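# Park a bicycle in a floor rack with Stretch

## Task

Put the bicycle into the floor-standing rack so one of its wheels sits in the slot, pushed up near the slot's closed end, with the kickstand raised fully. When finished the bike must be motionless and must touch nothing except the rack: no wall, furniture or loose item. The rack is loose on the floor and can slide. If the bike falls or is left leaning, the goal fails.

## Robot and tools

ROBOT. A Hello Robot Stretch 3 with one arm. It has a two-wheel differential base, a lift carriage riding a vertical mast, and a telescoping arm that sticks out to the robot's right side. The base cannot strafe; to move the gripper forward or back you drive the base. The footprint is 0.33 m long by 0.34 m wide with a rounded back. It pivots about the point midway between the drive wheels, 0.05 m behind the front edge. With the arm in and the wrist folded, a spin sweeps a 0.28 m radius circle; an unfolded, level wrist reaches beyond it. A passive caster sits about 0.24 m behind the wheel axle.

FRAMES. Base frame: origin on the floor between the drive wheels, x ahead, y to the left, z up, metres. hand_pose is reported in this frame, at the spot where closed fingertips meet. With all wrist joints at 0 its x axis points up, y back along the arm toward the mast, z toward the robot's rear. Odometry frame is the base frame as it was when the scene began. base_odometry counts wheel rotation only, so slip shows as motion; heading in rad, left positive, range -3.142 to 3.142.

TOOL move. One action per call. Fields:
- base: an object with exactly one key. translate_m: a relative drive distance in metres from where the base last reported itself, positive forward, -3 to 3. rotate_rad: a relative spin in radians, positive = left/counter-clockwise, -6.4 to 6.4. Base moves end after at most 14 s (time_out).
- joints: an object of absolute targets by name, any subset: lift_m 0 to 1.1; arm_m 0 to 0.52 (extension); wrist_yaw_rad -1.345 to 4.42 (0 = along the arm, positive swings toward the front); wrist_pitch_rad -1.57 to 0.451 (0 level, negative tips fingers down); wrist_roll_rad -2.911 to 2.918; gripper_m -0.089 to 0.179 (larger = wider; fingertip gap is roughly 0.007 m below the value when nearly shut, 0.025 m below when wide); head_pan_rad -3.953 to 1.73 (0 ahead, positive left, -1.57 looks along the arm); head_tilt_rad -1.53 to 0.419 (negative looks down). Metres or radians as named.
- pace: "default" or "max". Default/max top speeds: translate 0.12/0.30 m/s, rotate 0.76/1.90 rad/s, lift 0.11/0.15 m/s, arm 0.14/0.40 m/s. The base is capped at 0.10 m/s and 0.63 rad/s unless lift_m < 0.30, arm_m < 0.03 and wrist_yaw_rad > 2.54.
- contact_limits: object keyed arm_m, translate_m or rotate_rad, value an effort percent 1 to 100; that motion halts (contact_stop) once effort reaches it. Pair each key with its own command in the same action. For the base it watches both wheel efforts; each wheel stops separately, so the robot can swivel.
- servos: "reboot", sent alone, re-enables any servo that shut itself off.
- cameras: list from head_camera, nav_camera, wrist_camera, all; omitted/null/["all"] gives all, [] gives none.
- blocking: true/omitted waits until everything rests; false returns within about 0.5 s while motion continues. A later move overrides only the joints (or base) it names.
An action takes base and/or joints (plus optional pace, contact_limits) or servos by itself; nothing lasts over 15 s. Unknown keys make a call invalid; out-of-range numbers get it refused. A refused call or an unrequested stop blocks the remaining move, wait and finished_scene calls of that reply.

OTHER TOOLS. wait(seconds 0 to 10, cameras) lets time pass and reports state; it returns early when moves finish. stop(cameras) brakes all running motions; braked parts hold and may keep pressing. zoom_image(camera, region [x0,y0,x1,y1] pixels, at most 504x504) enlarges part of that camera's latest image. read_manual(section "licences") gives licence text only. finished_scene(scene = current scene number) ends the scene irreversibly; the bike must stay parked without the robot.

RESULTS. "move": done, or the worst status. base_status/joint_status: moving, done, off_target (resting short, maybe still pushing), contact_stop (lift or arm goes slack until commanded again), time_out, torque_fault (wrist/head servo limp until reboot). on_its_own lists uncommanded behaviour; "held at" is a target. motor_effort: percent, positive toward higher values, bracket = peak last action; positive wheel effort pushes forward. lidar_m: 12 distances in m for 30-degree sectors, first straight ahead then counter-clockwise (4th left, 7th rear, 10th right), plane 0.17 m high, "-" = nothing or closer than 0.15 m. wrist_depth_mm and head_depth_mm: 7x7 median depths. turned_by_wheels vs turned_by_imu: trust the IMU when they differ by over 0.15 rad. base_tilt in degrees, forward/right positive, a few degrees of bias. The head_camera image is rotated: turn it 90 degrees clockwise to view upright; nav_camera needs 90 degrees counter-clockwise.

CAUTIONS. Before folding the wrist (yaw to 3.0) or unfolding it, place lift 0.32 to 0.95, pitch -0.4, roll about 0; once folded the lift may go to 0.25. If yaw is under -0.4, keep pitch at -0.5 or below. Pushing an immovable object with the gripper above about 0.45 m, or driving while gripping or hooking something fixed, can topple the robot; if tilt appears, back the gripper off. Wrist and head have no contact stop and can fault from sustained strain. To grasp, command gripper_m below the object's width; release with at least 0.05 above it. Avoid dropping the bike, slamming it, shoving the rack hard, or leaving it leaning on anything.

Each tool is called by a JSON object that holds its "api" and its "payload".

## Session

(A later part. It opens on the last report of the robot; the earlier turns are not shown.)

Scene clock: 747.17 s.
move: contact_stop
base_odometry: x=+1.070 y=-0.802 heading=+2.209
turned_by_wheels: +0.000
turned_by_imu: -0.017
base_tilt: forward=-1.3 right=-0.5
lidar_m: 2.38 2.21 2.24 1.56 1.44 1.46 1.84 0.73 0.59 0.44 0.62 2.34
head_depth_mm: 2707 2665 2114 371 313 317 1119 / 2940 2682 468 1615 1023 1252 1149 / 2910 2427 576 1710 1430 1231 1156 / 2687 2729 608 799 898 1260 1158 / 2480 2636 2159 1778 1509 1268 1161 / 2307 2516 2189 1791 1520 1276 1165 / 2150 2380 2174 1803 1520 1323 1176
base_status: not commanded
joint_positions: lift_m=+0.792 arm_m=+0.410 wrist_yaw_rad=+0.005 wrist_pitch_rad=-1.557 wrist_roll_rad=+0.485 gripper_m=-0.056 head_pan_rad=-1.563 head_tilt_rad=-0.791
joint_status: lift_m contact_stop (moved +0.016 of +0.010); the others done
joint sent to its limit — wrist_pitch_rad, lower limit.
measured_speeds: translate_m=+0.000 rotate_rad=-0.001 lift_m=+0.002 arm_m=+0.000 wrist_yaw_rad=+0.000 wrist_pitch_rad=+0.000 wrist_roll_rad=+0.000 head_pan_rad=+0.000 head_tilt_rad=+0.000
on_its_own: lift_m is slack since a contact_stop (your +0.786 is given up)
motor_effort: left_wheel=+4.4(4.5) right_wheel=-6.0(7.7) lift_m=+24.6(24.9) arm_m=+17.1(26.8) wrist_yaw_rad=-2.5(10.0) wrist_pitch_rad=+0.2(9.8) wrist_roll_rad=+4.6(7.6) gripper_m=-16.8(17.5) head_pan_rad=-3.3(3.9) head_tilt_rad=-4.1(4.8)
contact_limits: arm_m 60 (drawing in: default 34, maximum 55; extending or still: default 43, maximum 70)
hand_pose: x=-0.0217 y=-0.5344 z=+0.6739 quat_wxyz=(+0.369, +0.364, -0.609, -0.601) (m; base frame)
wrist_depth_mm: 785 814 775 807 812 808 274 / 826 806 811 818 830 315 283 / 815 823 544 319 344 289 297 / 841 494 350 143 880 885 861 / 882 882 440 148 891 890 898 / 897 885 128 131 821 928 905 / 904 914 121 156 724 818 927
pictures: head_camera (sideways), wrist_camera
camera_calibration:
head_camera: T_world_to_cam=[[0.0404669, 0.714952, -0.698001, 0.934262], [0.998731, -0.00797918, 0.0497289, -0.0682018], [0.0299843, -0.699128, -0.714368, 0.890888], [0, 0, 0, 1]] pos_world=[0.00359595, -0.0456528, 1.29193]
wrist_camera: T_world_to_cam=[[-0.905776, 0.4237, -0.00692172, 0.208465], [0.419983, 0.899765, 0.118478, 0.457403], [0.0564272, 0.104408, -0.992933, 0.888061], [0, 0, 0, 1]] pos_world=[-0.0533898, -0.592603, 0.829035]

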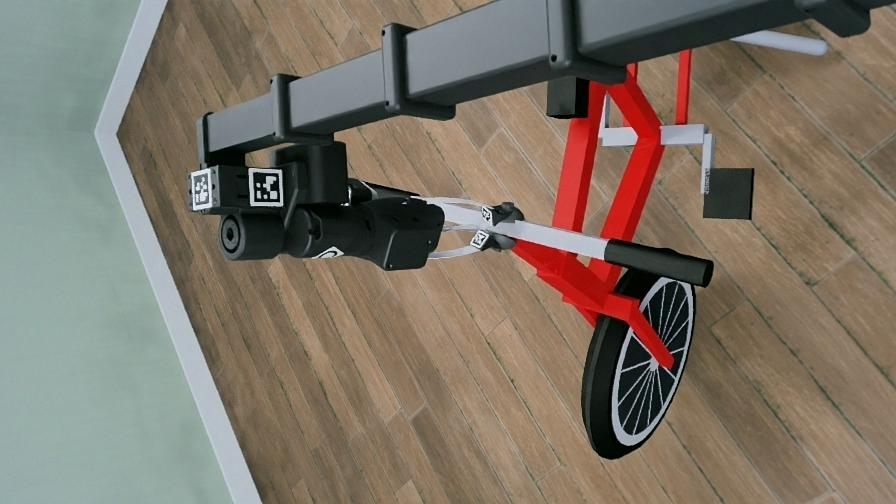

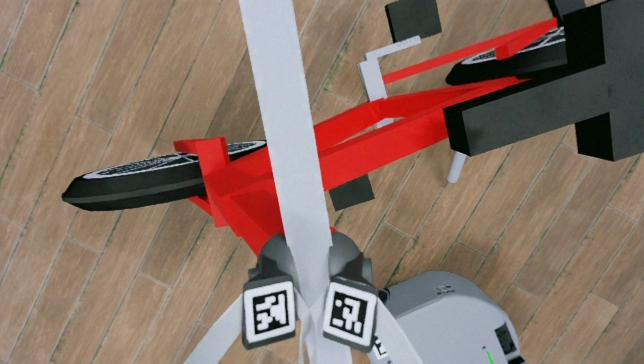

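{"api": "move", "payload": {"joints": {"wrist_roll_rad": 0.2, "arm_m": 0.425, "head_pan_rad": -2.1, "head_tilt_rad": -0.7}, "cameras": ["nav_camera", "head_camera"]}}

{"api": "zoom_image", "payload": {"camera": "head_camera", "region": [480, 0, 800, 300]}}

Scene clock: 752.73 s.
move: done
base_odometry: x=+1.070 y=-0.802 heading=+2.209
turned_by_wheels: +0.000
turned_by_imu: +0.000
base_tilt: forward=-1.3 right=-0.5
lidar_m: 2.39 2.21 2.23 1.56 1.44 1.45 1.83 0.74 0.58 0.57 0.62 2.33
head_depth_mm: 2160 2420 2388 1922 1443 1348 1223 / 2230 2510 2413 1919 1277 1352 - / 2332 2592 2427 1937 1141 295 - / 2414 2710 2457 1947 335 303 1192 / 2484 2817 2463 1946 353 1096 1154 / 2566 2901 2509 423 1581 1052 1182 / 2683 3051 2401 853 1540 838 1057
base_status: not commanded
joint_positions: lift_m=+0.794 arm_m=+0.425 wrist_yaw_rad=+0.002 wrist_pitch_rad=-1.556 wrist_roll_rad=+0.203 gripper_m=-0.056 head_pan_rad=-2.092 head_tilt_rad=-0.705
joint_status: all done
measured_speeds: all 0
on_its_own: lift_m is slack since a contact_stop (your +0.786 is given up)
motor_effort: left_wheel=+2.9(3.8) right_wheel=-4.6(4.7) lift_m=+25.8(27.2) arm_m=+16.3(25.1) wrist_yaw_rad=-2.0(4.1) wrist_pitch_rad=+0.1(0.4) wrist_roll_rad=-1.4(3.1) gripper_m=-15.9(18.1) head_pan_rad=-3.2(6.9) head_tilt_rad=+2.1(4.0)
hand_pose: x=-0.0217 y=-0.5495 z=+0.6757 quat_wxyz=(+0.451, +0.444, -0.551, -0.544) (m; base frame)
wrist_depth_mm: 801 787 854 130 810 822 828 / 837 839 818 134 846 797 851 / 835 831 488 139 617 399 298 / 842 850 291 144 351 294 296 / 868 871 863 147 870 893 336 / 884 882 126 133 921 911 914 / 906 920 119 130 746 905 948
pictures: head_camera (sideways), nav_camera (sideways)
camera_calibration:
head_camera: T_world_to_cam=[[0.364782, 0.542606, -0.756646, 1.00871], [0.86026, -0.507305, 0.0509363, -0.0689347], [-0.356212, -0.669493, -0.651838, 0.811913], [0, 0, 0, 1]] pos_world=[-0.019446, -0.0387353, 1.29599]
nav_camera: T_world_to_cam=[[-0.320741, -0.567311, 0.758474, -0.941471], [-0.888108, 0.458475, -0.0326368, 0.100462], [-0.329226, -0.684075, -0.650885, 0.805197], [0, 0, 0, 1]] pos_world=[0.0523447, -0.0293512, 1.24145]

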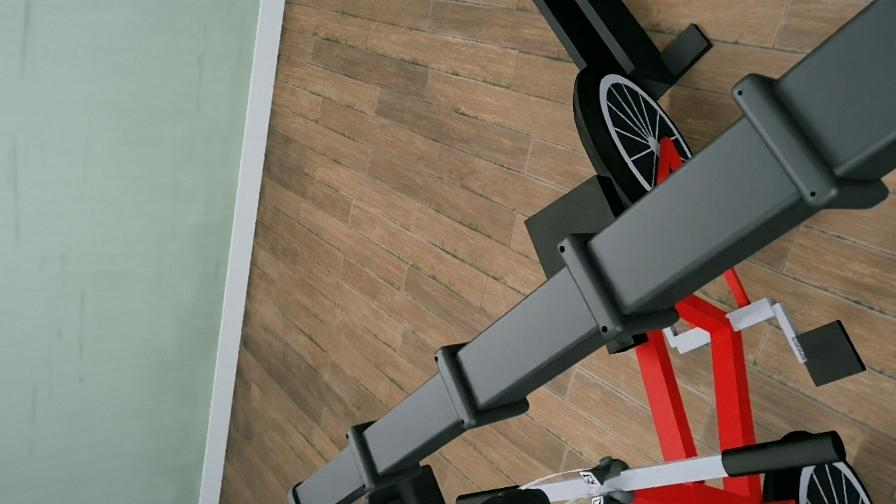

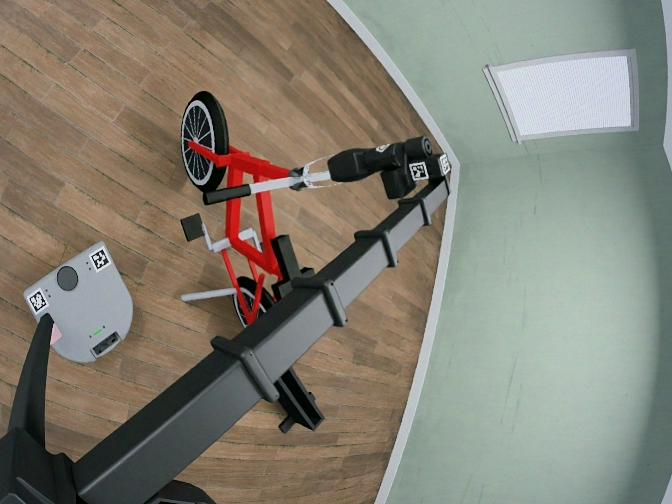

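Scaled by 1.575 from the camera's 896x504 image, which has a finer 1280x720 frame.

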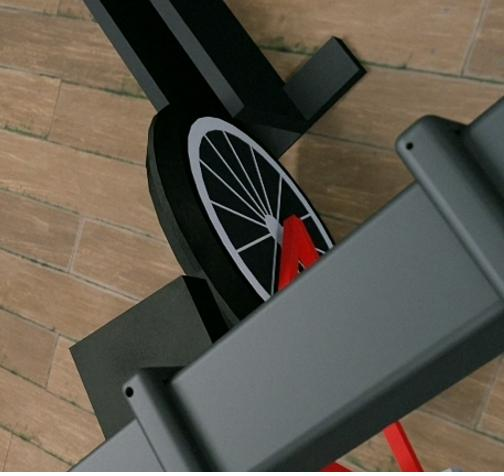

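{"api": "move", "payload": {"base": {"translate_m": -0.08}, "contact_limits": {"translate_m": 55}, "cameras": ["nav_camera", "head_camera"]}}

{"api": "zoom_image", "payload": {"camera": "head_camera", "region": [480, 0, 800, 300]}}

Scene clock: 757.63 s.
move: done
base_odometry: x=+1.117 y=-0.866 heading=+2.210
turned_by_wheels: +0.001
turned_by_imu: +0.002
base_tilt: forward=-1.3 right=-0.5
lidar_m: 2.46 2.27 2.21 1.50 1.39 1.41 1.78 0.74 0.56 0.58 0.61 2.39
head_depth_mm: 2101 2370 2417 1916 1452 1347 1221 / 2182 2456 2410 1907 1584 1328 - / 2257 2560 2431 1945 1601 294 - / 2348 2606 2445 1938 334 301 1193 / 2455 2750 2464 1957 351 1084 1157 / 2514 2842 2490 421 1579 1294 1181 / 2638 2969 2411 1801 1618 851 1066
base_status: done
joint_positions: lift_m=+0.795 arm_m=+0.425 wrist_yaw_rad=-0.005 wrist_pitch_rad=-1.556 wrist_roll_rad=+0.197 gripper_m=-0.056 head_pan_rad=-2.092 head_tilt_rad=-0.705
joint_status: not commanded
measured_speeds: all 0
on_its_own: lift_m is slack since a contact_stop (your +0.786 is given up); right_wheel is at rest, and its effort (-37.3) is outside its rest range (-21 to +21)
motor_effort: left_wheel=+20.6(21.7) right_wheel=-37.3(41.3) lift_m=+25.5(26.7) arm_m=-10.7(12.7) wrist_yaw_rad=+3.9(5.4) wrist_pitch_rad=+0.2(0.4) wrist_roll_rad=+0.5(1.4) gripper_m=-20.8(21.1) head_pan_rad=-3.7(4.5) head_tilt_rad=+2.2(2.8)
contact_limits: translate_m 55 (maximum 100)
hand_pose: x=-0.0215 y=-0.5496 z=+0.6769 quat_wxyz=(+0.450, +0.444, -0.552, -0.544) (m; base frame)
wrist_depth_mm: 803 809 128 822 813 808 819 / 812 834 132 843 819 848 798 / 834 826 138 838 832 488 289 / 858 856 143 327 338 294 294 / 896 883 148 881 871 871 311 / 898 918 127 131 902 903 895 / 904 915 124 126 755 937 907
pictures: head_camera (sideways), nav_camera (sideways)
camera_calibration:
head_camera: T_world_to_cam=[[0.36476, 0.542476, -0.756749, 1.00885], [0.860228, -0.507358, 0.0509381, -0.0689369], [-0.35631, -0.669557, -0.651718, 0.811757], [0, 0, 0, 1]] pos_world=[-0.0194492, -0.0387343, 1.29599]
nav_camera: T_world_to_cam=[[-0.320721, -0.567185, 0.758578, -0.941606], [-0.888078, 0.458533, -0.0326298, 0.100452], [-0.329326, -0.684141, -0.650765, 0.805042], [0, 0, 0, 1]] pos_world=[0.0523379, -0.0293627, 1.24145]

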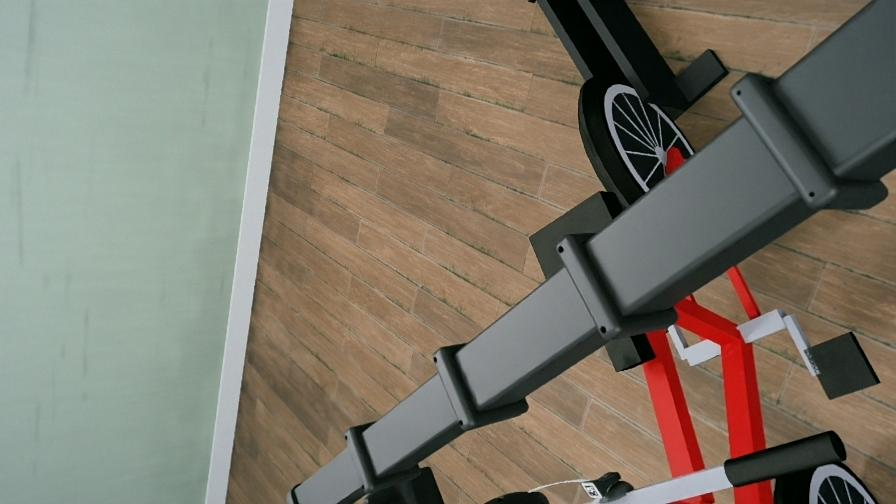

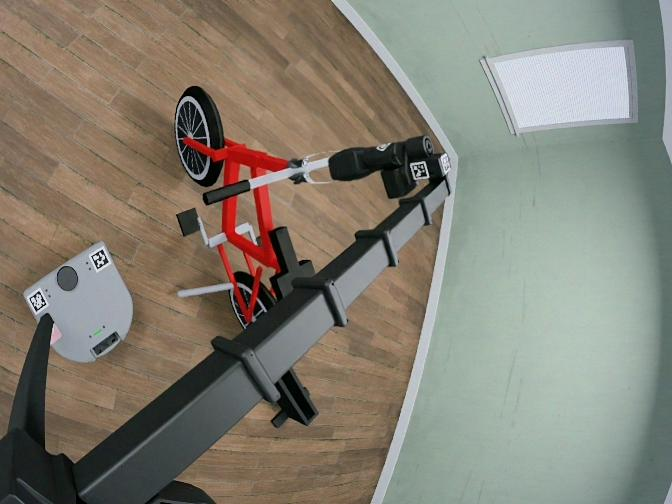

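Scaled by 1.575 from the camera's 896x504 image, which has a finer 1280x720 frame.

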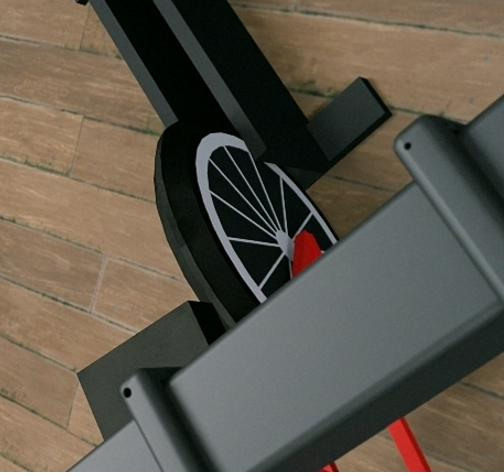

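{"api": "move", "payload": {"base": {"translate_m": -0.1}, "contact_limits": {"translate_m": 65}, "cameras": ["nav_camera", "head_camera"]}}

{"api": "zoom_image", "payload": {"camera": "head_camera", "region": [480, 0, 800, 300]}}

Scene clock: 763.47 s.
move: done
base_odometry: x=+1.177 y=-0.946 heading=+2.211
turned_by_wheels: +0.001
turned_by_imu: +0.000
base_tilt: forward=-1.3 right=-0.5
lidar_m: 2.54 2.35 2.13 1.44 1.33 1.35 1.70 0.73 0.57 0.57 0.60 2.44
head_depth_mm: 2048 2263 2367 1903 1467 1349 1222 / 2097 2392 2407 1909 1585 1317 - / 2177 2441 2457 1913 1560 293 - / 2266 2592 2472 1943 334 301 1190 / 2345 2632 2461 1943 350 1084 1156 / 2423 2774 2494 420 1568 1066 1152 / 2515 2873 2409 1812 1587 821 1051
base_status: done
joint_positions: lift_m=+0.795 arm_m=+0.425 wrist_yaw_rad=-0.002 wrist_pitch_rad=-1.556 wrist_roll_rad=+0.195 gripper_m=-0.056 head_pan_rad=-2.092 head_tilt_rad=-0.705
joint_status: not commanded
measured_speeds: all 0
on_its_own: lift_m is slack since a contact_stop (your +0.786 is given up)
motor_effort: left_wheel=+11.1(24.9) right_wheel=-19.7(55.1) lift_m=+26.0(26.6) arm_m=-5.9(8.4) wrist_yaw_rad=+1.3(6.4) wrist_pitch_rad=+0.3(0.5) wrist_roll_rad=+1.3(1.8) gripper_m=-22.1(23.1) head_pan_rad=-3.5(4.3) head_tilt_rad=+1.9(2.9)
contact_limits: translate_m 65 (maximum 100)
hand_pose: x=-0.0216 y=-0.5496 z=+0.6776 quat_wxyz=(+0.452, +0.445, -0.551, -0.543) (m; base frame)
wrist_depth_mm: 815 792 807 790 800 809 832 / 822 835 827 819 831 815 856 / 842 841 429 563 865 629 294 / 876 846 316 318 347 297 293 / 861 900 281 148 905 883 332 / 888 890 127 132 889 907 892 / 919 903 121 157 735 947 912
pictures: head_camera (sideways), nav_camera (sideways)
camera_calibration:
head_camera: T_world_to_cam=[[0.364764, 0.542452, -0.756765, 1.00887], [0.860217, -0.507378, 0.0509384, -0.0689373], [-0.356334, -0.669562, -0.651699, 0.811734], [0, 0, 0, 1]] pos_world=[-0.0194502, -0.0387339, 1.29599]
nav_camera: T_world_to_cam=[[-0.320725, -0.567161, 0.758593, -0.941626], [-0.888068, 0.458553, -0.0326287, 0.100451], [-0.32935, -0.684147, -0.650747, 0.805018], [0, 0, 0, 1]] pos_world=[0.0523365, -0.0293651, 1.24145]

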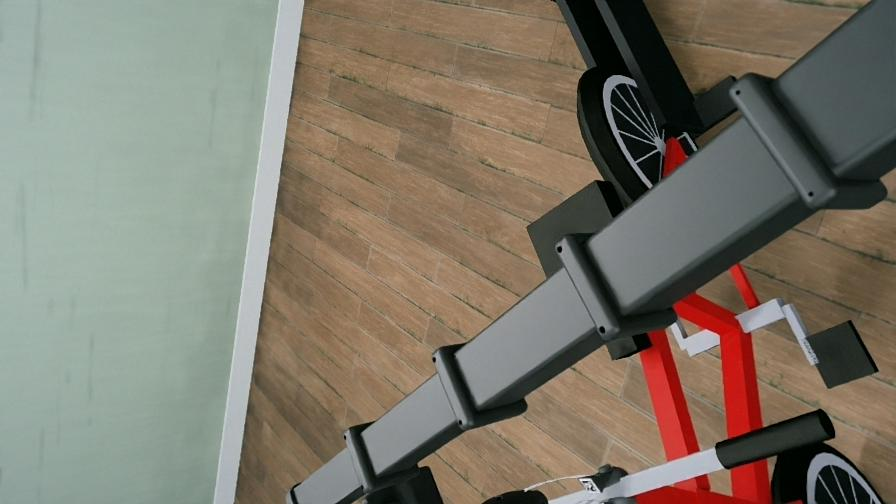

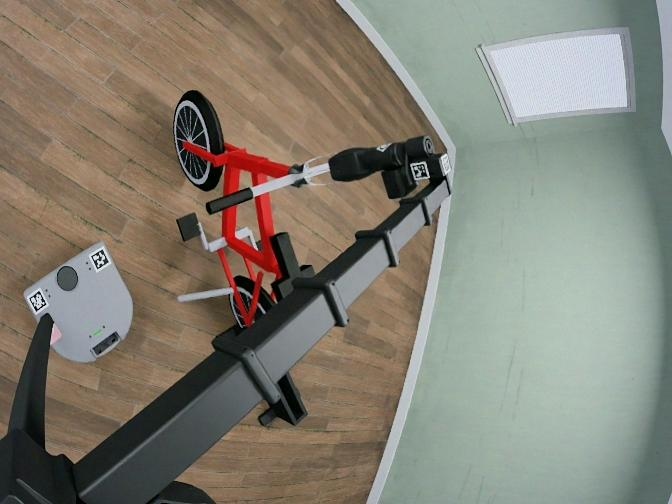

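Scaled by 1.575 from the camera's 896x504 image, which has a finer 1280x720 frame.

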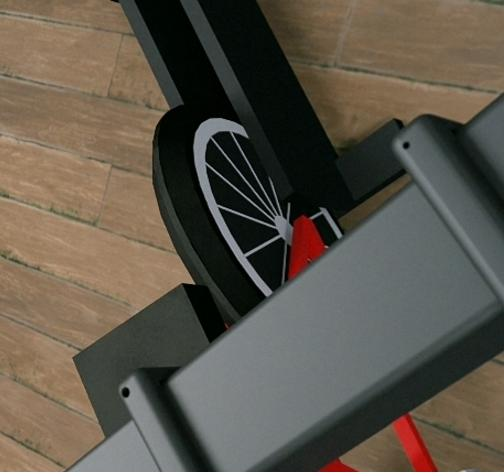

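{"api": "move", "payload": {"base": {"translate_m": -0.12}, "contact_limits": {"translate_m": 65}, "cameras": ["nav_camera", "head_camera"]}}

{"api": "zoom_image", "payload": {"camera": "head_camera", "region": [480, 0, 800, 300]}}

Scene clock: 769.60 s.
move: done
base_odometry: x=+1.249 y=-1.042 heading=+2.211
turned_by_wheels: +0.000
turned_by_imu: -0.003
base_tilt: forward=-1.3 right=-0.5
lidar_m: 2.65 2.45 2.03 1.37 1.26 1.27 1.61 0.72 0.56 0.55 0.59 2.51
head_depth_mm: 1950 2178 2333 1901 1560 1341 1226 / 2023 2265 2429 1920 1586 1296 - / 2107 2349 2438 1943 1559 297 - / 2132 2436 2475 1966 335 299 1194 / 2226 2544 2477 1962 347 1078 1137 / 2331 2649 2475 416 1582 1030 1202 / 2409 2769 561 1822 1545 809 1023
base_status: done
joint_positions: lift_m=+0.798 arm_m=+0.425 wrist_yaw_rad=+0.002 wrist_pitch_rad=-1.556 wrist_roll_rad=+0.195 gripper_m=-0.056 head_pan_rad=-2.092 head_tilt_rad=-0.704
joint_status: not commanded
measured_speeds: all 0
on_its_own: lift_m is slack since a contact_stop (your +0.786 is given up)
motor_effort: left_wheel=-1.0(17.2) right_wheel=-1.2(38.4) lift_m=+26.7(26.7) arm_m=-1.4(3.5) wrist_yaw_rad=-1.3(3.2) wrist_pitch_rad=+0.1(0.4) wrist_roll_rad=+1.3(1.8) gripper_m=-15.9(22.9) head_pan_rad=-2.7(4.2) head_tilt_rad=+2.2(2.9)
contact_limits: translate_m 65 (maximum 100)
hand_pose: x=-0.0217 y=-0.5495 z=+0.6801 quat_wxyz=(+0.453, +0.446, -0.550, -0.542) (m; base frame)
wrist_depth_mm: 804 800 796 133 815 803 829 / 810 825 804 138 827 850 864 / 839 852 836 141 820 639 300 / 884 867 340 144 355 298 293 / 889 870 886 148 896 905 335 / 918 908 125 131 890 899 919 / 897 917 121 130 745 928 955
pictures: head_camera (sideways), nav_camera (sideways)
camera_calibration:
head_camera: T_world_to_cam=[[0.364752, 0.542386, -0.756818, 1.00894], [0.860201, -0.507404, 0.0509394, -0.0689384], [-0.356384, -0.669596, -0.651638, 0.811653], [0, 0, 0, 1]] pos_world=[-0.0194518, -0.0387334, 1.296]
nav_camera: T_world_to_cam=[[-0.320714, -0.567096, 0.758646, -0.941695], [-0.888053, 0.458581, -0.0326251, 0.100446], [-0.3294, -0.684182, -0.650685, 0.804938], [0, 0, 0, 1]] pos_world=[0.052333, -0.029371, 1.24145]

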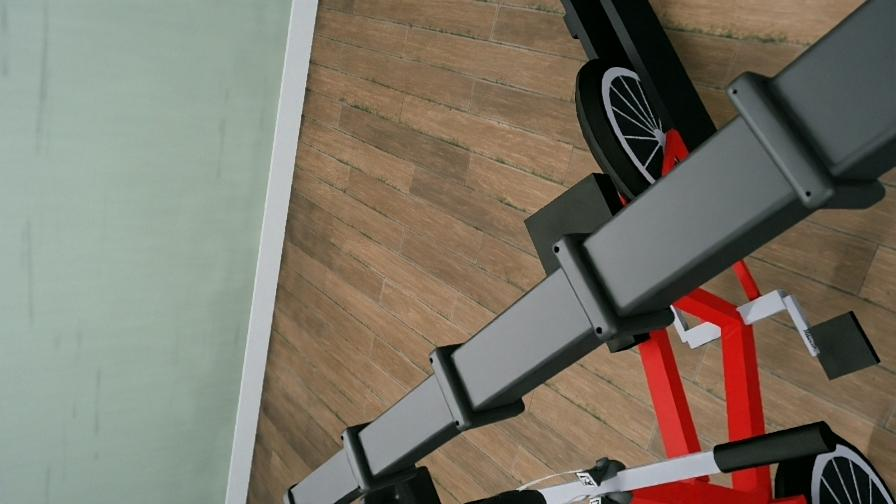

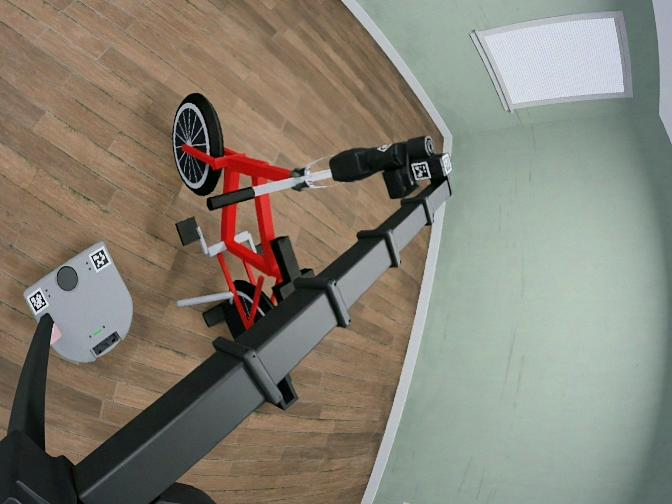

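Scaled by 1.575 from the camera's 896x504 image, which has a finer 1280x720 frame.

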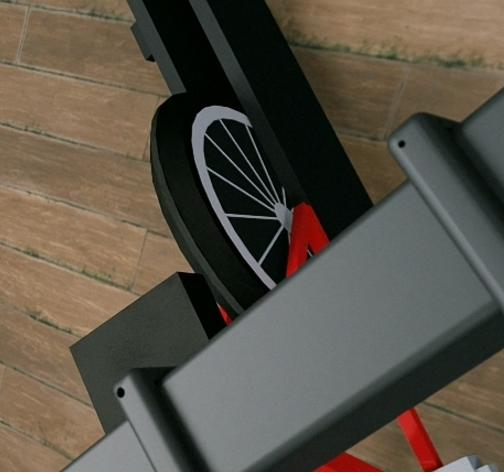

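{"api": "move", "payload": {"base": {"translate_m": -0.1}, "contact_limits": {"translate_m": 60}, "cameras": ["nav_camera", "head_camera"]}}

{"api": "zoom_image", "payload": {"camera": "head_camera", "region": [480, 0, 800, 300]}}

Scene clock: 773.57 s.
move: done
base_odometry: x=+1.309 y=-1.122 heading=+2.211
turned_by_wheels: +0.000
turned_by_imu: +0.000
base_tilt: forward=-1.3 right=-0.5
lidar_m: 2.74 2.53 1.93 1.30 1.20 1.21 1.53 0.71 0.54 0.54 0.57 2.57
head_depth_mm: 1876 2103 2294 1907 1589 1329 1218 / 1969 2177 2341 1904 1596 1268 - / 2022 2251 2395 1923 1552 296 - / 2094 2365 2466 1945 334 299 1193 / 2141 2446 2496 1951 346 1063 1137 / 2227 2574 2500 415 1582 1033 1203 / 2331 2642 559 1807 1586 818 993
base_status: done
joint_positions: lift_m=+0.799 arm_m=+0.425 wrist_yaw_rad=+0.001 wrist_pitch_rad=-1.556 wrist_roll_rad=+0.195 gripper_m=-0.056 head_pan_rad=-2.092 head_tilt_rad=-0.704
joint_status: not commanded
measured_speeds: all 0
on_its_own: lift_m is slack since a contact_stop (your +0.786 is given up)
motor_effort: left_wheel=+5.6(6.2) right_wheel=-12.5(21.4) lift_m=+25.9(26.9) arm_m=+2.0(2.7) wrist_yaw_rad=-1.4(2.3) wrist_pitch_rad=+0.1(0.3) wrist_roll_rad=+1.6(1.8) gripper_m=-15.9(16.5) head_pan_rad=-2.9(4.1) head_tilt_rad=+2.1(2.8)
contact_limits: translate_m 60 (maximum 100)
hand_pose: x=-0.0217 y=-0.5495 z=+0.6807 quat_wxyz=(+0.452, +0.446, -0.550, -0.543) (m; base frame)
wrist_depth_mm: 792 805 818 137 807 806 814 / 830 810 843 140 839 822 834 / 823 830 834 142 839 841 311 / 858 862 372 146 350 296 289 / 866 897 279 149 905 903 315 / 907 907 126 130 933 903 929 / 918 926 121 128 763 913 929
pictures: head_camera (sideways), nav_camera (sideways)
camera_calibration:
head_camera: T_world_to_cam=[[0.364752, 0.542386, -0.756818, 1.00894], [0.860201, -0.507404, 0.0509394, -0.0689384], [-0.356384, -0.669596, -0.651638, 0.811653], [0, 0, 0, 1]] pos_world=[-0.0194518, -0.0387334, 1.296]
nav_camera: T_world_to_cam=[[-0.320714, -0.567096, 0.758646, -0.941695], [-0.888053, 0.458582, -0.0326251, 0.100446], [-0.3294, -0.684182, -0.650685, 0.804938], [0, 0, 0, 1]] pos_world=[0.052333, -0.029371, 1.24145]

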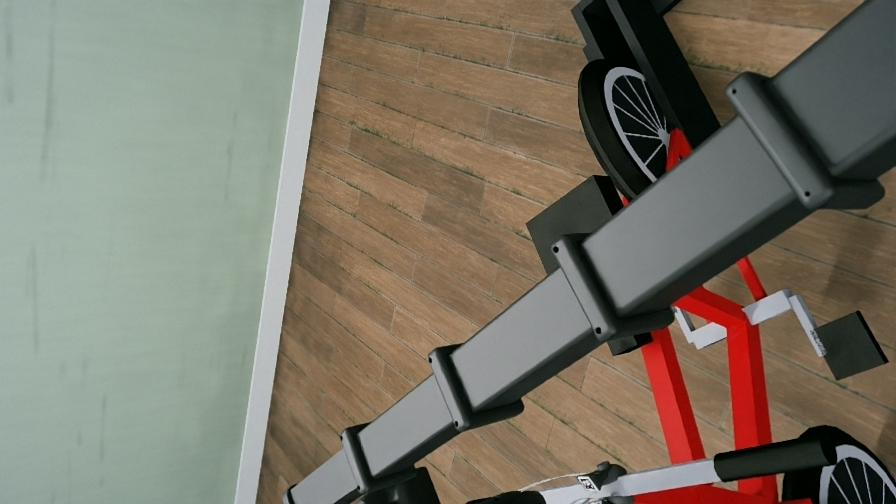

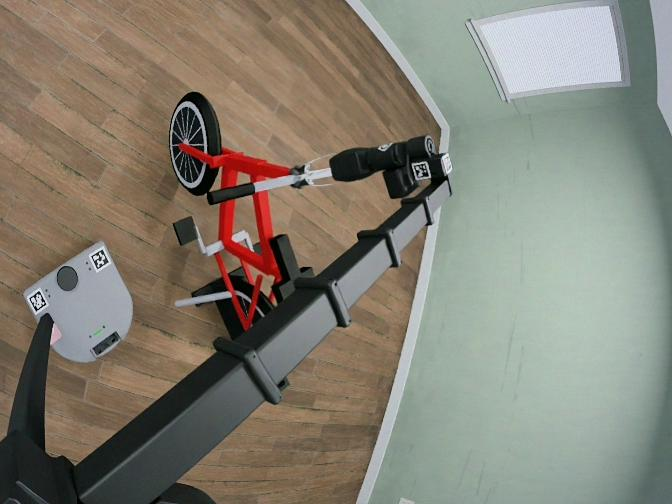

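Scaled by 1.575 from the camera's 896x504 image, which has a finer 1280x720 frame.

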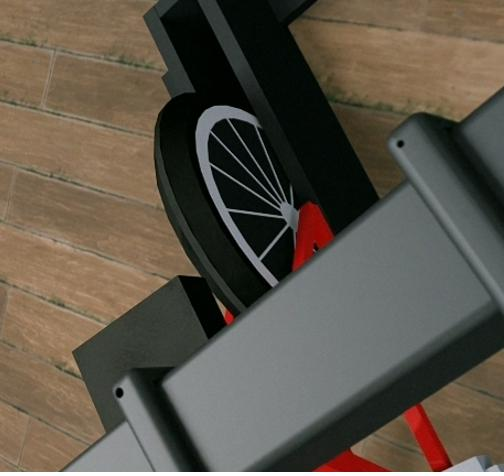

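{"api": "move", "payload": {"base": {"translate_m": -0.1}, "contact_limits": {"translate_m": 55}, "cameras": ["nav_camera", "head_camera"]}}

{"api": "zoom_image", "payload": {"camera": "head_camera", "region": [480, 0, 800, 300]}}

Scene clock: 778.77 s.
move: done
base_odometry: x=+1.368 y=-1.202 heading=+2.212
turned_by_wheels: +0.001
turned_by_imu: +0.000
base_tilt: forward=-1.3 right=-0.5
lidar_m: 2.82 2.61 1.84 1.24 1.14 1.16 1.46 0.70 0.53 0.52 0.56 2.63
head_depth_mm: 1819 2027 2241 1906 1578 1321 1223 / 1870 2108 2275 1909 1582 1256 - / 1932 2181 2356 1913 1550 295 - / 2015 2294 2451 1935 334 298 1175 / 2093 2357 2481 1946 346 1051 1130 / 2157 2425 2534 415 1578 1009 1195 / 2244 2567 558 1821 1552 808 964
base_status: done
joint_positions: lift_m=+0.799 arm_m=+0.425 wrist_yaw_rad=-0.002 wrist_pitch_rad=-1.556 wrist_roll_rad=+0.195 gripper_m=-0.056 head_pan_rad=-2.092 head_tilt_rad=-0.704
joint_status: not commanded
measured_speeds: all 0
on_its_own: lift_m is slack since a contact_stop (your +0.786 is given up)
motor_effort: left_wheel=+9.0(11.8) right_wheel=-14.5(24.1) lift_m=+26.2(26.8) arm_m=+6.5(7.1) wrist_yaw_rad=+2.5(2.6) wrist_pitch_rad=+0.1(0.4) wrist_roll_rad=+1.4(1.8) gripper_m=-16.8(16.9) head_pan_rad=-3.2(4.0) head_tilt_rad=+2.3(2.9)
contact_limits: translate_m 55 (maximum 100)
hand_pose: x=-0.0216 y=-0.5495 z=+0.6810 quat_wxyz=(+0.452, +0.445, -0.550, -0.543) (m; base frame)
wrist_depth_mm: 836 809 814 141 832 806 833 / 835 826 816 143 801 840 819 / 833 828 819 145 643 850 298 / 866 866 372 146 350 297 294 / 884 869 279 149 885 897 315 / 862 887 126 129 915 889 930 / 907 912 121 154 745 942 935
pictures: head_camera (sideways), nav_camera (sideways)
camera_calibration:
head_camera: T_world_to_cam=[[0.364752, 0.542385, -0.756819, 1.00894], [0.860202, -0.507403, 0.0509394, -0.0689384], [-0.356384, -0.669597, -0.651637, 0.811652], [0, 0, 0, 1]] pos_world=[-0.0194518, -0.0387334, 1.296]
nav_camera: T_world_to_cam=[[-0.320713, -0.567096, 0.758647, -0.941696], [-0.888054, 0.458581, -0.032625, 0.100446], [-0.3294, -0.684183, -0.650684, 0.804937], [0, 0, 0, 1]] pos_world=[0.052333, -0.029371, 1.24145]

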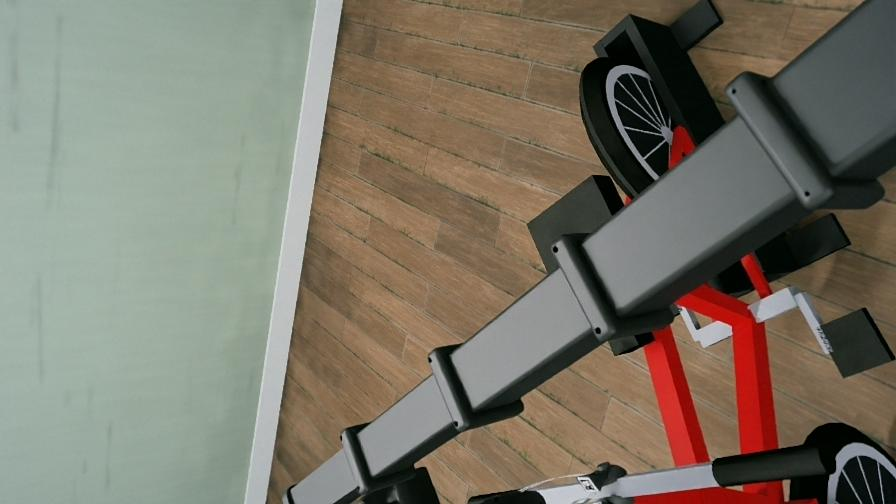

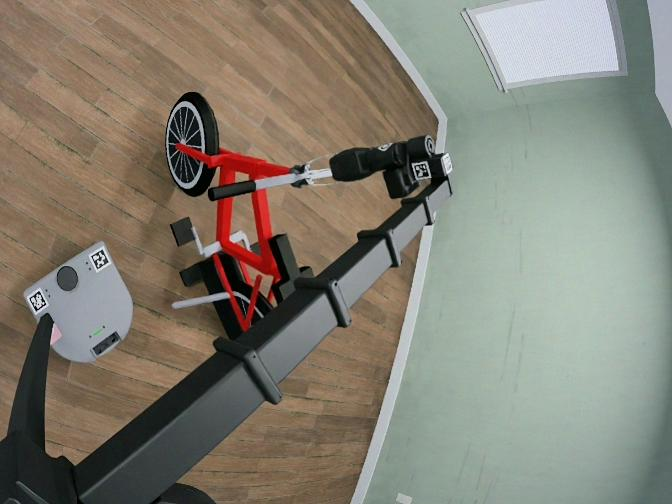

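Scaled by 1.575 from the camera's 896x504 image, which has a finer 1280x720 frame.

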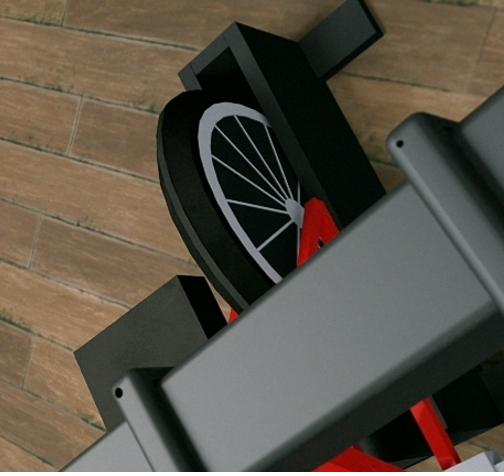

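{"api": "move", "payload": {"base": {"translate_m": -0.06}, "contact_limits": {"translate_m": 55}, "cameras": ["head_camera"]}}

{"api": "zoom_image", "payload": {"camera": "head_camera", "region": [480, 0, 800, 300]}}

Scene clock: 783.10 s.
move: done
base_odometry: x=+1.404 y=-1.250 heading=+2.212
turned_by_wheels: +0.001
turned_by_imu: +0.000
base_tilt: forward=-1.3 right=-0.5
lidar_m: 2.87 2.65 1.78 1.20 1.11 1.12 1.41 0.69 0.53 0.51 0.55 2.67
head_depth_mm: 1789 1973 2214 1908 1583 1328 1228 / 1848 2070 2228 1926 1588 1253 - / 1918 2147 2331 1923 1565 295 - / 1982 2221 2412 1933 333 298 1167 / 2028 2299 2456 1942 346 1049 1128 / 2104 2404 2506 415 1571 1325 1183 / 2204 2499 559 1805 1587 806 967
base_status: done
joint_positions: lift_m=+0.799 arm_m=+0.425 wrist_yaw_rad=-0.001 wrist_pitch_rad=-1.556 wrist_roll_rad=+0.195 gripper_m=-0.056 head_pan_rad=-2.092 head_tilt_rad=-0.704
joint_status: not commanded
measured_speeds: all 0
on_its_own: lift_m is slack since a contact_stop (your +0.786 is given up)
motor_effort: left_wheel=+5.8(12.7) right_wheel=-16.0(34.7) lift_m=+26.1(26.8) arm_m=+9.3(10.3) wrist_yaw_rad=+1.0(3.7) wrist_pitch_rad=+0.2(0.4) wrist_roll_rad=+1.4(1.8) gripper_m=-18.8(18.9) head_pan_rad=-3.1(4.1) head_tilt_rad=+2.1(2.8)
contact_limits: translate_m 55 (maximum 100)
hand_pose: x=-0.0216 y=-0.5496 z=+0.6811 quat_wxyz=(+0.452, +0.445, -0.550, -0.543) (m; base frame)
wrist_depth_mm: 805 825 816 142 808 799 814 / 839 822 824 143 792 822 846 / 842 858 823 839 835 867 304 / 872 547 427 148 351 298 294 / 878 868 278 150 850 890 317 / 863 881 127 130 943 908 903 / 933 895 122 153 746 950 934
pictures: head_camera (sideways)
camera_calibration:
head_camera: T_world_to_cam=[[0.364756, 0.542382, -0.756819, 1.00894], [0.860198, -0.50741, 0.0509394, -0.0689384], [-0.356389, -0.669594, -0.651636, 0.811652], [0, 0, 0, 1]] pos_world=[-0.0194521, -0.0387332, 1.296]

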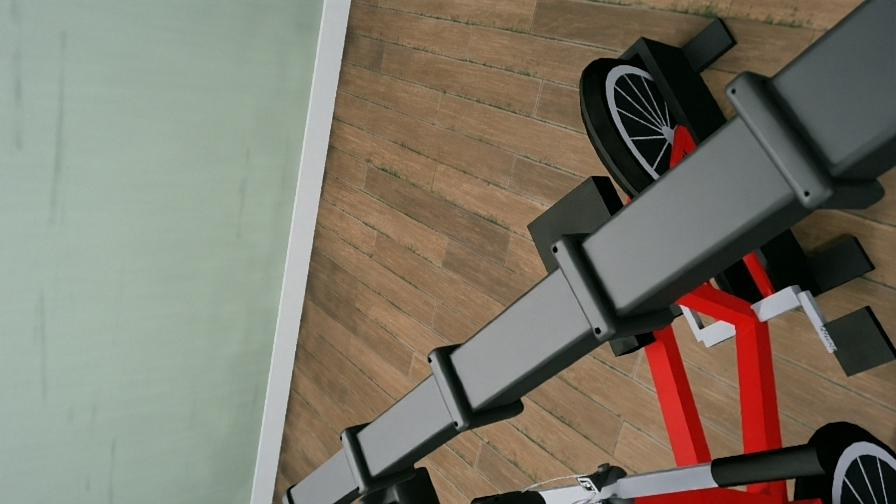

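Scaled by 1.575 from the camera's 896x504 image, which has a finer 1280x720 frame.

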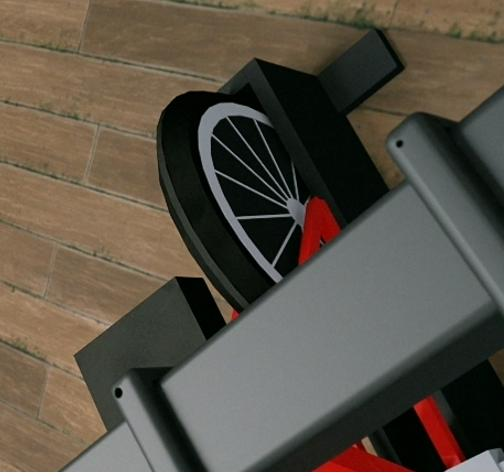

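{"api": "move", "payload": {"base": {"translate_m": -0.025}, "contact_limits": {"translate_m": 55}, "cameras": []}}

{"api": "move", "payload": {"joints": {"arm_m": 0.35, "lift_m": 0.79, "wrist_pitch_rad": -1.45}, "contact_limits": {"arm_m": 50}, "cameras": ["head_camera"]}}

Scene clock: 787.90 s.
move: done
base_odometry: x=+1.419 y=-1.270 heading=+2.214
turned_by_wheels: +0.002
turned_by_imu: +0.002
base_tilt: forward=-1.3 right=-0.5
lidar_m: 2.89 2.67 1.75 1.18 1.09 1.11 1.39 0.69 0.51 0.52 0.54 2.69
head_depth_mm: 1773 1971 2188 1913 1584 1325 1220 / 1813 2037 2239 1921 1583 1239 - / 1895 2089 2313 1944 1603 295 - / 1946 2181 2376 1965 333 298 1173 / 2029 2316 2442 1935 346 1044 1136 / 2116 2400 2492 415 1582 1329 1177 / 2203 2477 557 1812 1580 844 979
base_status: done
joint_positions: lift_m=+0.799 arm_m=+0.425 wrist_yaw_rad=-0.005 wrist_pitch_rad=-1.556 wrist_roll_rad=+0.195 gripper_m=-0.056 head_pan_rad=-2.092 head_tilt_rad=-0.704
joint_status: not commanded
measured_speeds: all 0
on_its_own: lift_m is slack since a contact_stop (your +0.786 is given up); right_wheel is at rest, and its effort (-41.3) is outside its rest range (-21 to +21)
motor_effort: left_wheel=+21.0(21.1) right_wheel=-41.3(41.4) lift_m=+25.6(26.9) arm_m=+12.8(13.5) wrist_yaw_rad=+3.8(4.8) wrist_pitch_rad=+0.2(0.4) wrist_roll_rad=+1.5(1.7) gripper_m=-19.9(20.6) head_pan_rad=-3.6(3.7) head_tilt_rad=+2.1(2.6)
contact_limits: translate_m 55 (maximum 100)
hand_pose: x=-0.0215 y=-0.5495 z=+0.6811 quat_wxyz=(+0.451, +0.444, -0.551, -0.544) (m; base frame)
wrist_depth_mm: 804 798 806 784 823 825 793 / 847 826 821 849 812 825 828 / 845 853 831 860 835 819 293 / 868 628 149 327 341 291 290 / 883 878 150 650 882 891 302 / 926 896 130 140 912 931 905 / 891 929 121 126 762 938 922
pictures: none
No camera images: "cameras" was empty.

Scene clock: 789.63 s.
move: contact_stop
base_odometry: x=+1.419 y=-1.270 heading=+2.213
turned_by_wheels: -0.001
turned_by_imu: +0.026
base_tilt: forward=-1.3 right=-0.4
lidar_m: 2.86 2.67 1.69 1.17 1.09 1.11 1.43 0.67 0.52 0.51 0.54 2.69
head_depth_mm: 1775 1973 2180 1893 1576 1304 1225 / 1825 2054 2268 1931 1610 1216 - / 1910 2130 2329 1944 1557 295 - / 1980 2222 2412 1945 345 298 1155 / 2054 2319 2436 1963 347 1038 1059 / 2126 2430 2493 427 1585 1322 1177 / 2233 2541 2540 508 1561 748 851
base_status: not commanded
joint_positions: lift_m=+0.799 arm_m=+0.350 wrist_yaw_rad=+0.000 wrist_pitch_rad=-1.428 wrist_roll_rad=+0.195 gripper_m=-0.056 head_pan_rad=-2.092 head_tilt_rad=-0.704
joint_status: lift_m contact_stop (moved +0.000 of -0.009); the others done
measured_speeds: all 0
on_its_own: lift_m is slack since a contact_stop (your +0.790 is given up)
motor_effort: left_wheel=+8.0(21.5) right_wheel=-14.8(41.4) lift_m=+26.0(30.8) arm_m=-16.3(24.9) wrist_yaw_rad=-0.9(4.5) wrist_pitch_rad=-4.0(12.8) wrist_roll_rad=+1.3(1.8) gripper_m=-20.2(20.9) head_pan_rad=-3.2(4.0) head_tilt_rad=+1.5(2.4)
contact_limits: arm_m 50 (drawing in: default 34, maximum 55; extending or still: default 43, maximum 70); translate_m 55 (maximum 100)
hand_pose: x=-0.0216 y=-0.5075 z=+0.6809 quat_wxyz=(+0.480, +0.416, -0.583, -0.506) (m; base frame)
wrist_depth_mm: 871 849 880 858 871 856 877 / 862 889 872 893 841 851 862 / 862 894 847 150 877 863 844 / 861 875 444 164 348 295 294 / 908 851 281 151 866 732 299 / 886 886 127 132 852 878 877 / 856 847 122 128 852 866 888
pictures: head_camera (sideways)
camera_calibration:
head_camera: T_world_to_cam=[[0.364748, 0.541774, -0.757258, 1.00951], [0.859984, -0.507771, 0.0509474, -0.0689476], [-0.356912, -0.669813, -0.651126, 0.810991], [0, 0, 0, 1]] pos_world=[-0.0194716, -0.038725, 1.29603]

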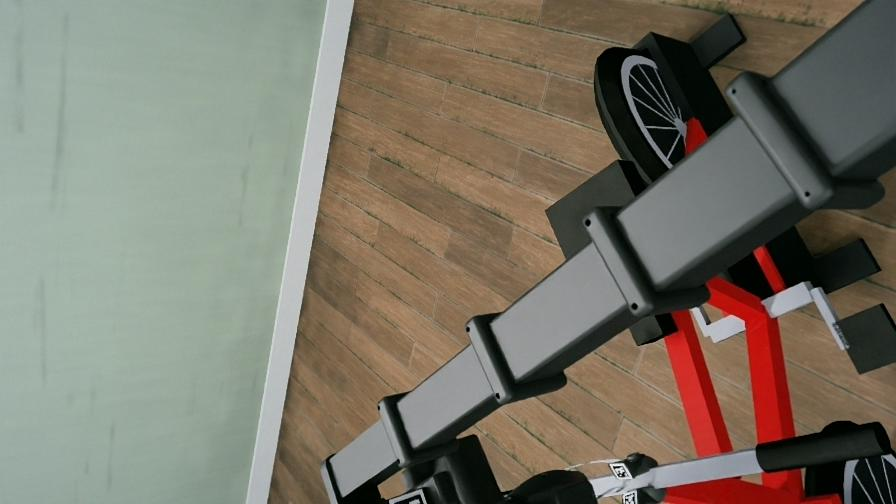

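{"api": "move", "payload": {"joints": {"arm_m": 0.29, "wrist_pitch_rad": -1.36}, "contact_limits": {"arm_m": 50}, "cameras": ["head_camera", "wrist_camera"]}}

Scene clock: 793.27 s.
move: off_target
base_odometry: x=+1.419 y=-1.270 heading=+2.213
turned_by_wheels: +0.000
turned_by_imu: +0.000
base_tilt: forward=-1.3 right=-0.4
lidar_m: 2.85 2.68 1.68 1.17 1.09 1.11 1.42 0.66 0.52 0.50 0.54 2.70
head_depth_mm: 1769 1964 2191 1916 1587 1300 1224 / 1824 2029 2255 1915 1596 1208 - / 1884 2141 2346 1913 1567 295 - / 1967 2199 2392 1931 891 296 1149 / 2057 2341 2457 1955 347 1019 1053 / 2134 2426 2477 419 1545 1334 1158 / 2223 2563 2504 462 504 710 872
base_status: not commanded
joint_positions: lift_m=+0.799 arm_m=+0.290 wrist_yaw_rad=+0.004 wrist_pitch_rad=-1.288 wrist_roll_rad=+0.195 gripper_m=-0.056 head_pan_rad=-2.092 head_tilt_rad=-0.704
joint_status: wrist_pitch_rad off_target (ended at -1.288, target -1.360); the others done
measured_speeds: all 0
on_its_own: lift_m is slack since a contact_stop (your +0.790 is given up); wrist_pitch_rad is at rest, and its effort (-13.2) is outside its rest range (-8 to +12)
motor_effort: left_wheel=+8.0(8.4) right_wheel=-14.6(15.0) lift_m=+26.0(26.9) arm_m=-19.4(24.7) wrist_yaw_rad=-4.3(4.8) wrist_pitch_rad=-13.2(14.5) wrist_roll_rad=+1.3(1.7) gripper_m=-20.3(21.0) head_pan_rad=-3.2(3.9) head_tilt_rad=+2.1(2.6)
contact_limits: arm_m 50 (drawing in: default 34, maximum 55; extending or still: default 43, maximum 70); translate_m 55 (maximum 100)
hand_pose: x=-0.0214 y=-0.4833 z=+0.6852 quat_wxyz=(+0.509, +0.382, -0.617, -0.463) (m; base frame)
wrist_depth_mm: 966 957 942 947 929 931 919 / 916 933 908 913 929 908 883 / 908 915 933 892 898 860 887 / 927 895 908 868 645 655 297 / 879 854 288 159 355 300 297 / 851 858 128 129 851 833 816 / 832 849 120 152 829 817 811
pictures: head_camera (sideways), wrist_camera
camera_calibration:
head_camera: T_world_to_cam=[[0.364749, 0.541774, -0.757258, 1.00951], [0.859984, -0.507772, 0.0509474, -0.0689476], [-0.356912, -0.669812, -0.651126, 0.810991], [0, 0, 0, 1]] pos_world=[-0.0194717, -0.038725, 1.29603]
wrist_camera: T_world_to_cam=[[-0.989086, 0.140826, -0.0433264, 0.0736308], [0.145742, 0.978297, -0.147289, 0.624122], [0.0216441, -0.151995, -0.988144, 0.765991], [0, 0, 0, 1]] pos_world=[-0.0347126, -0.504519, 0.852025]

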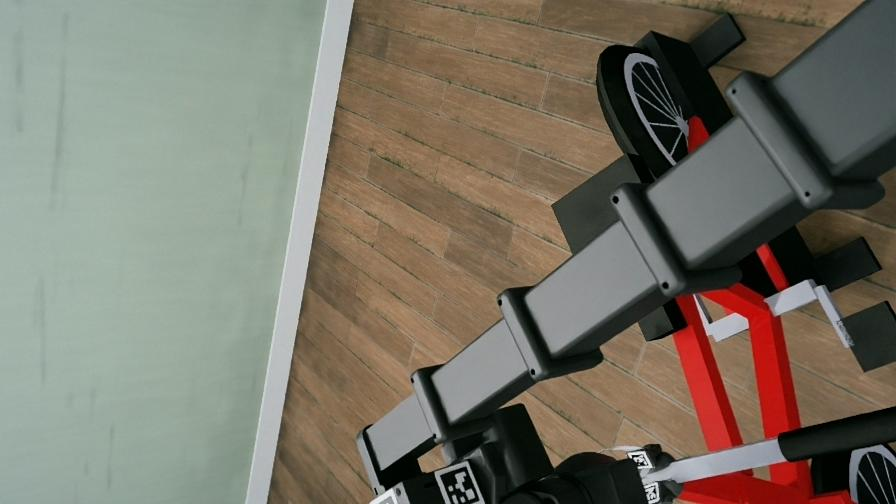

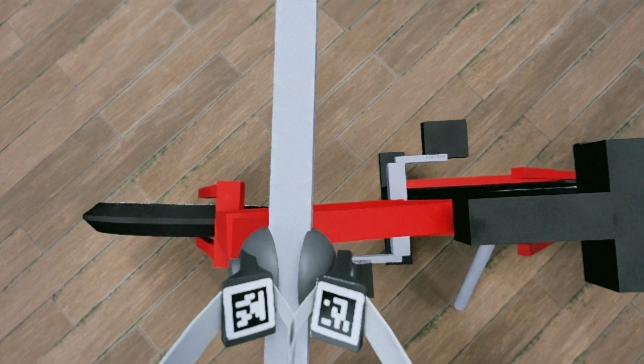

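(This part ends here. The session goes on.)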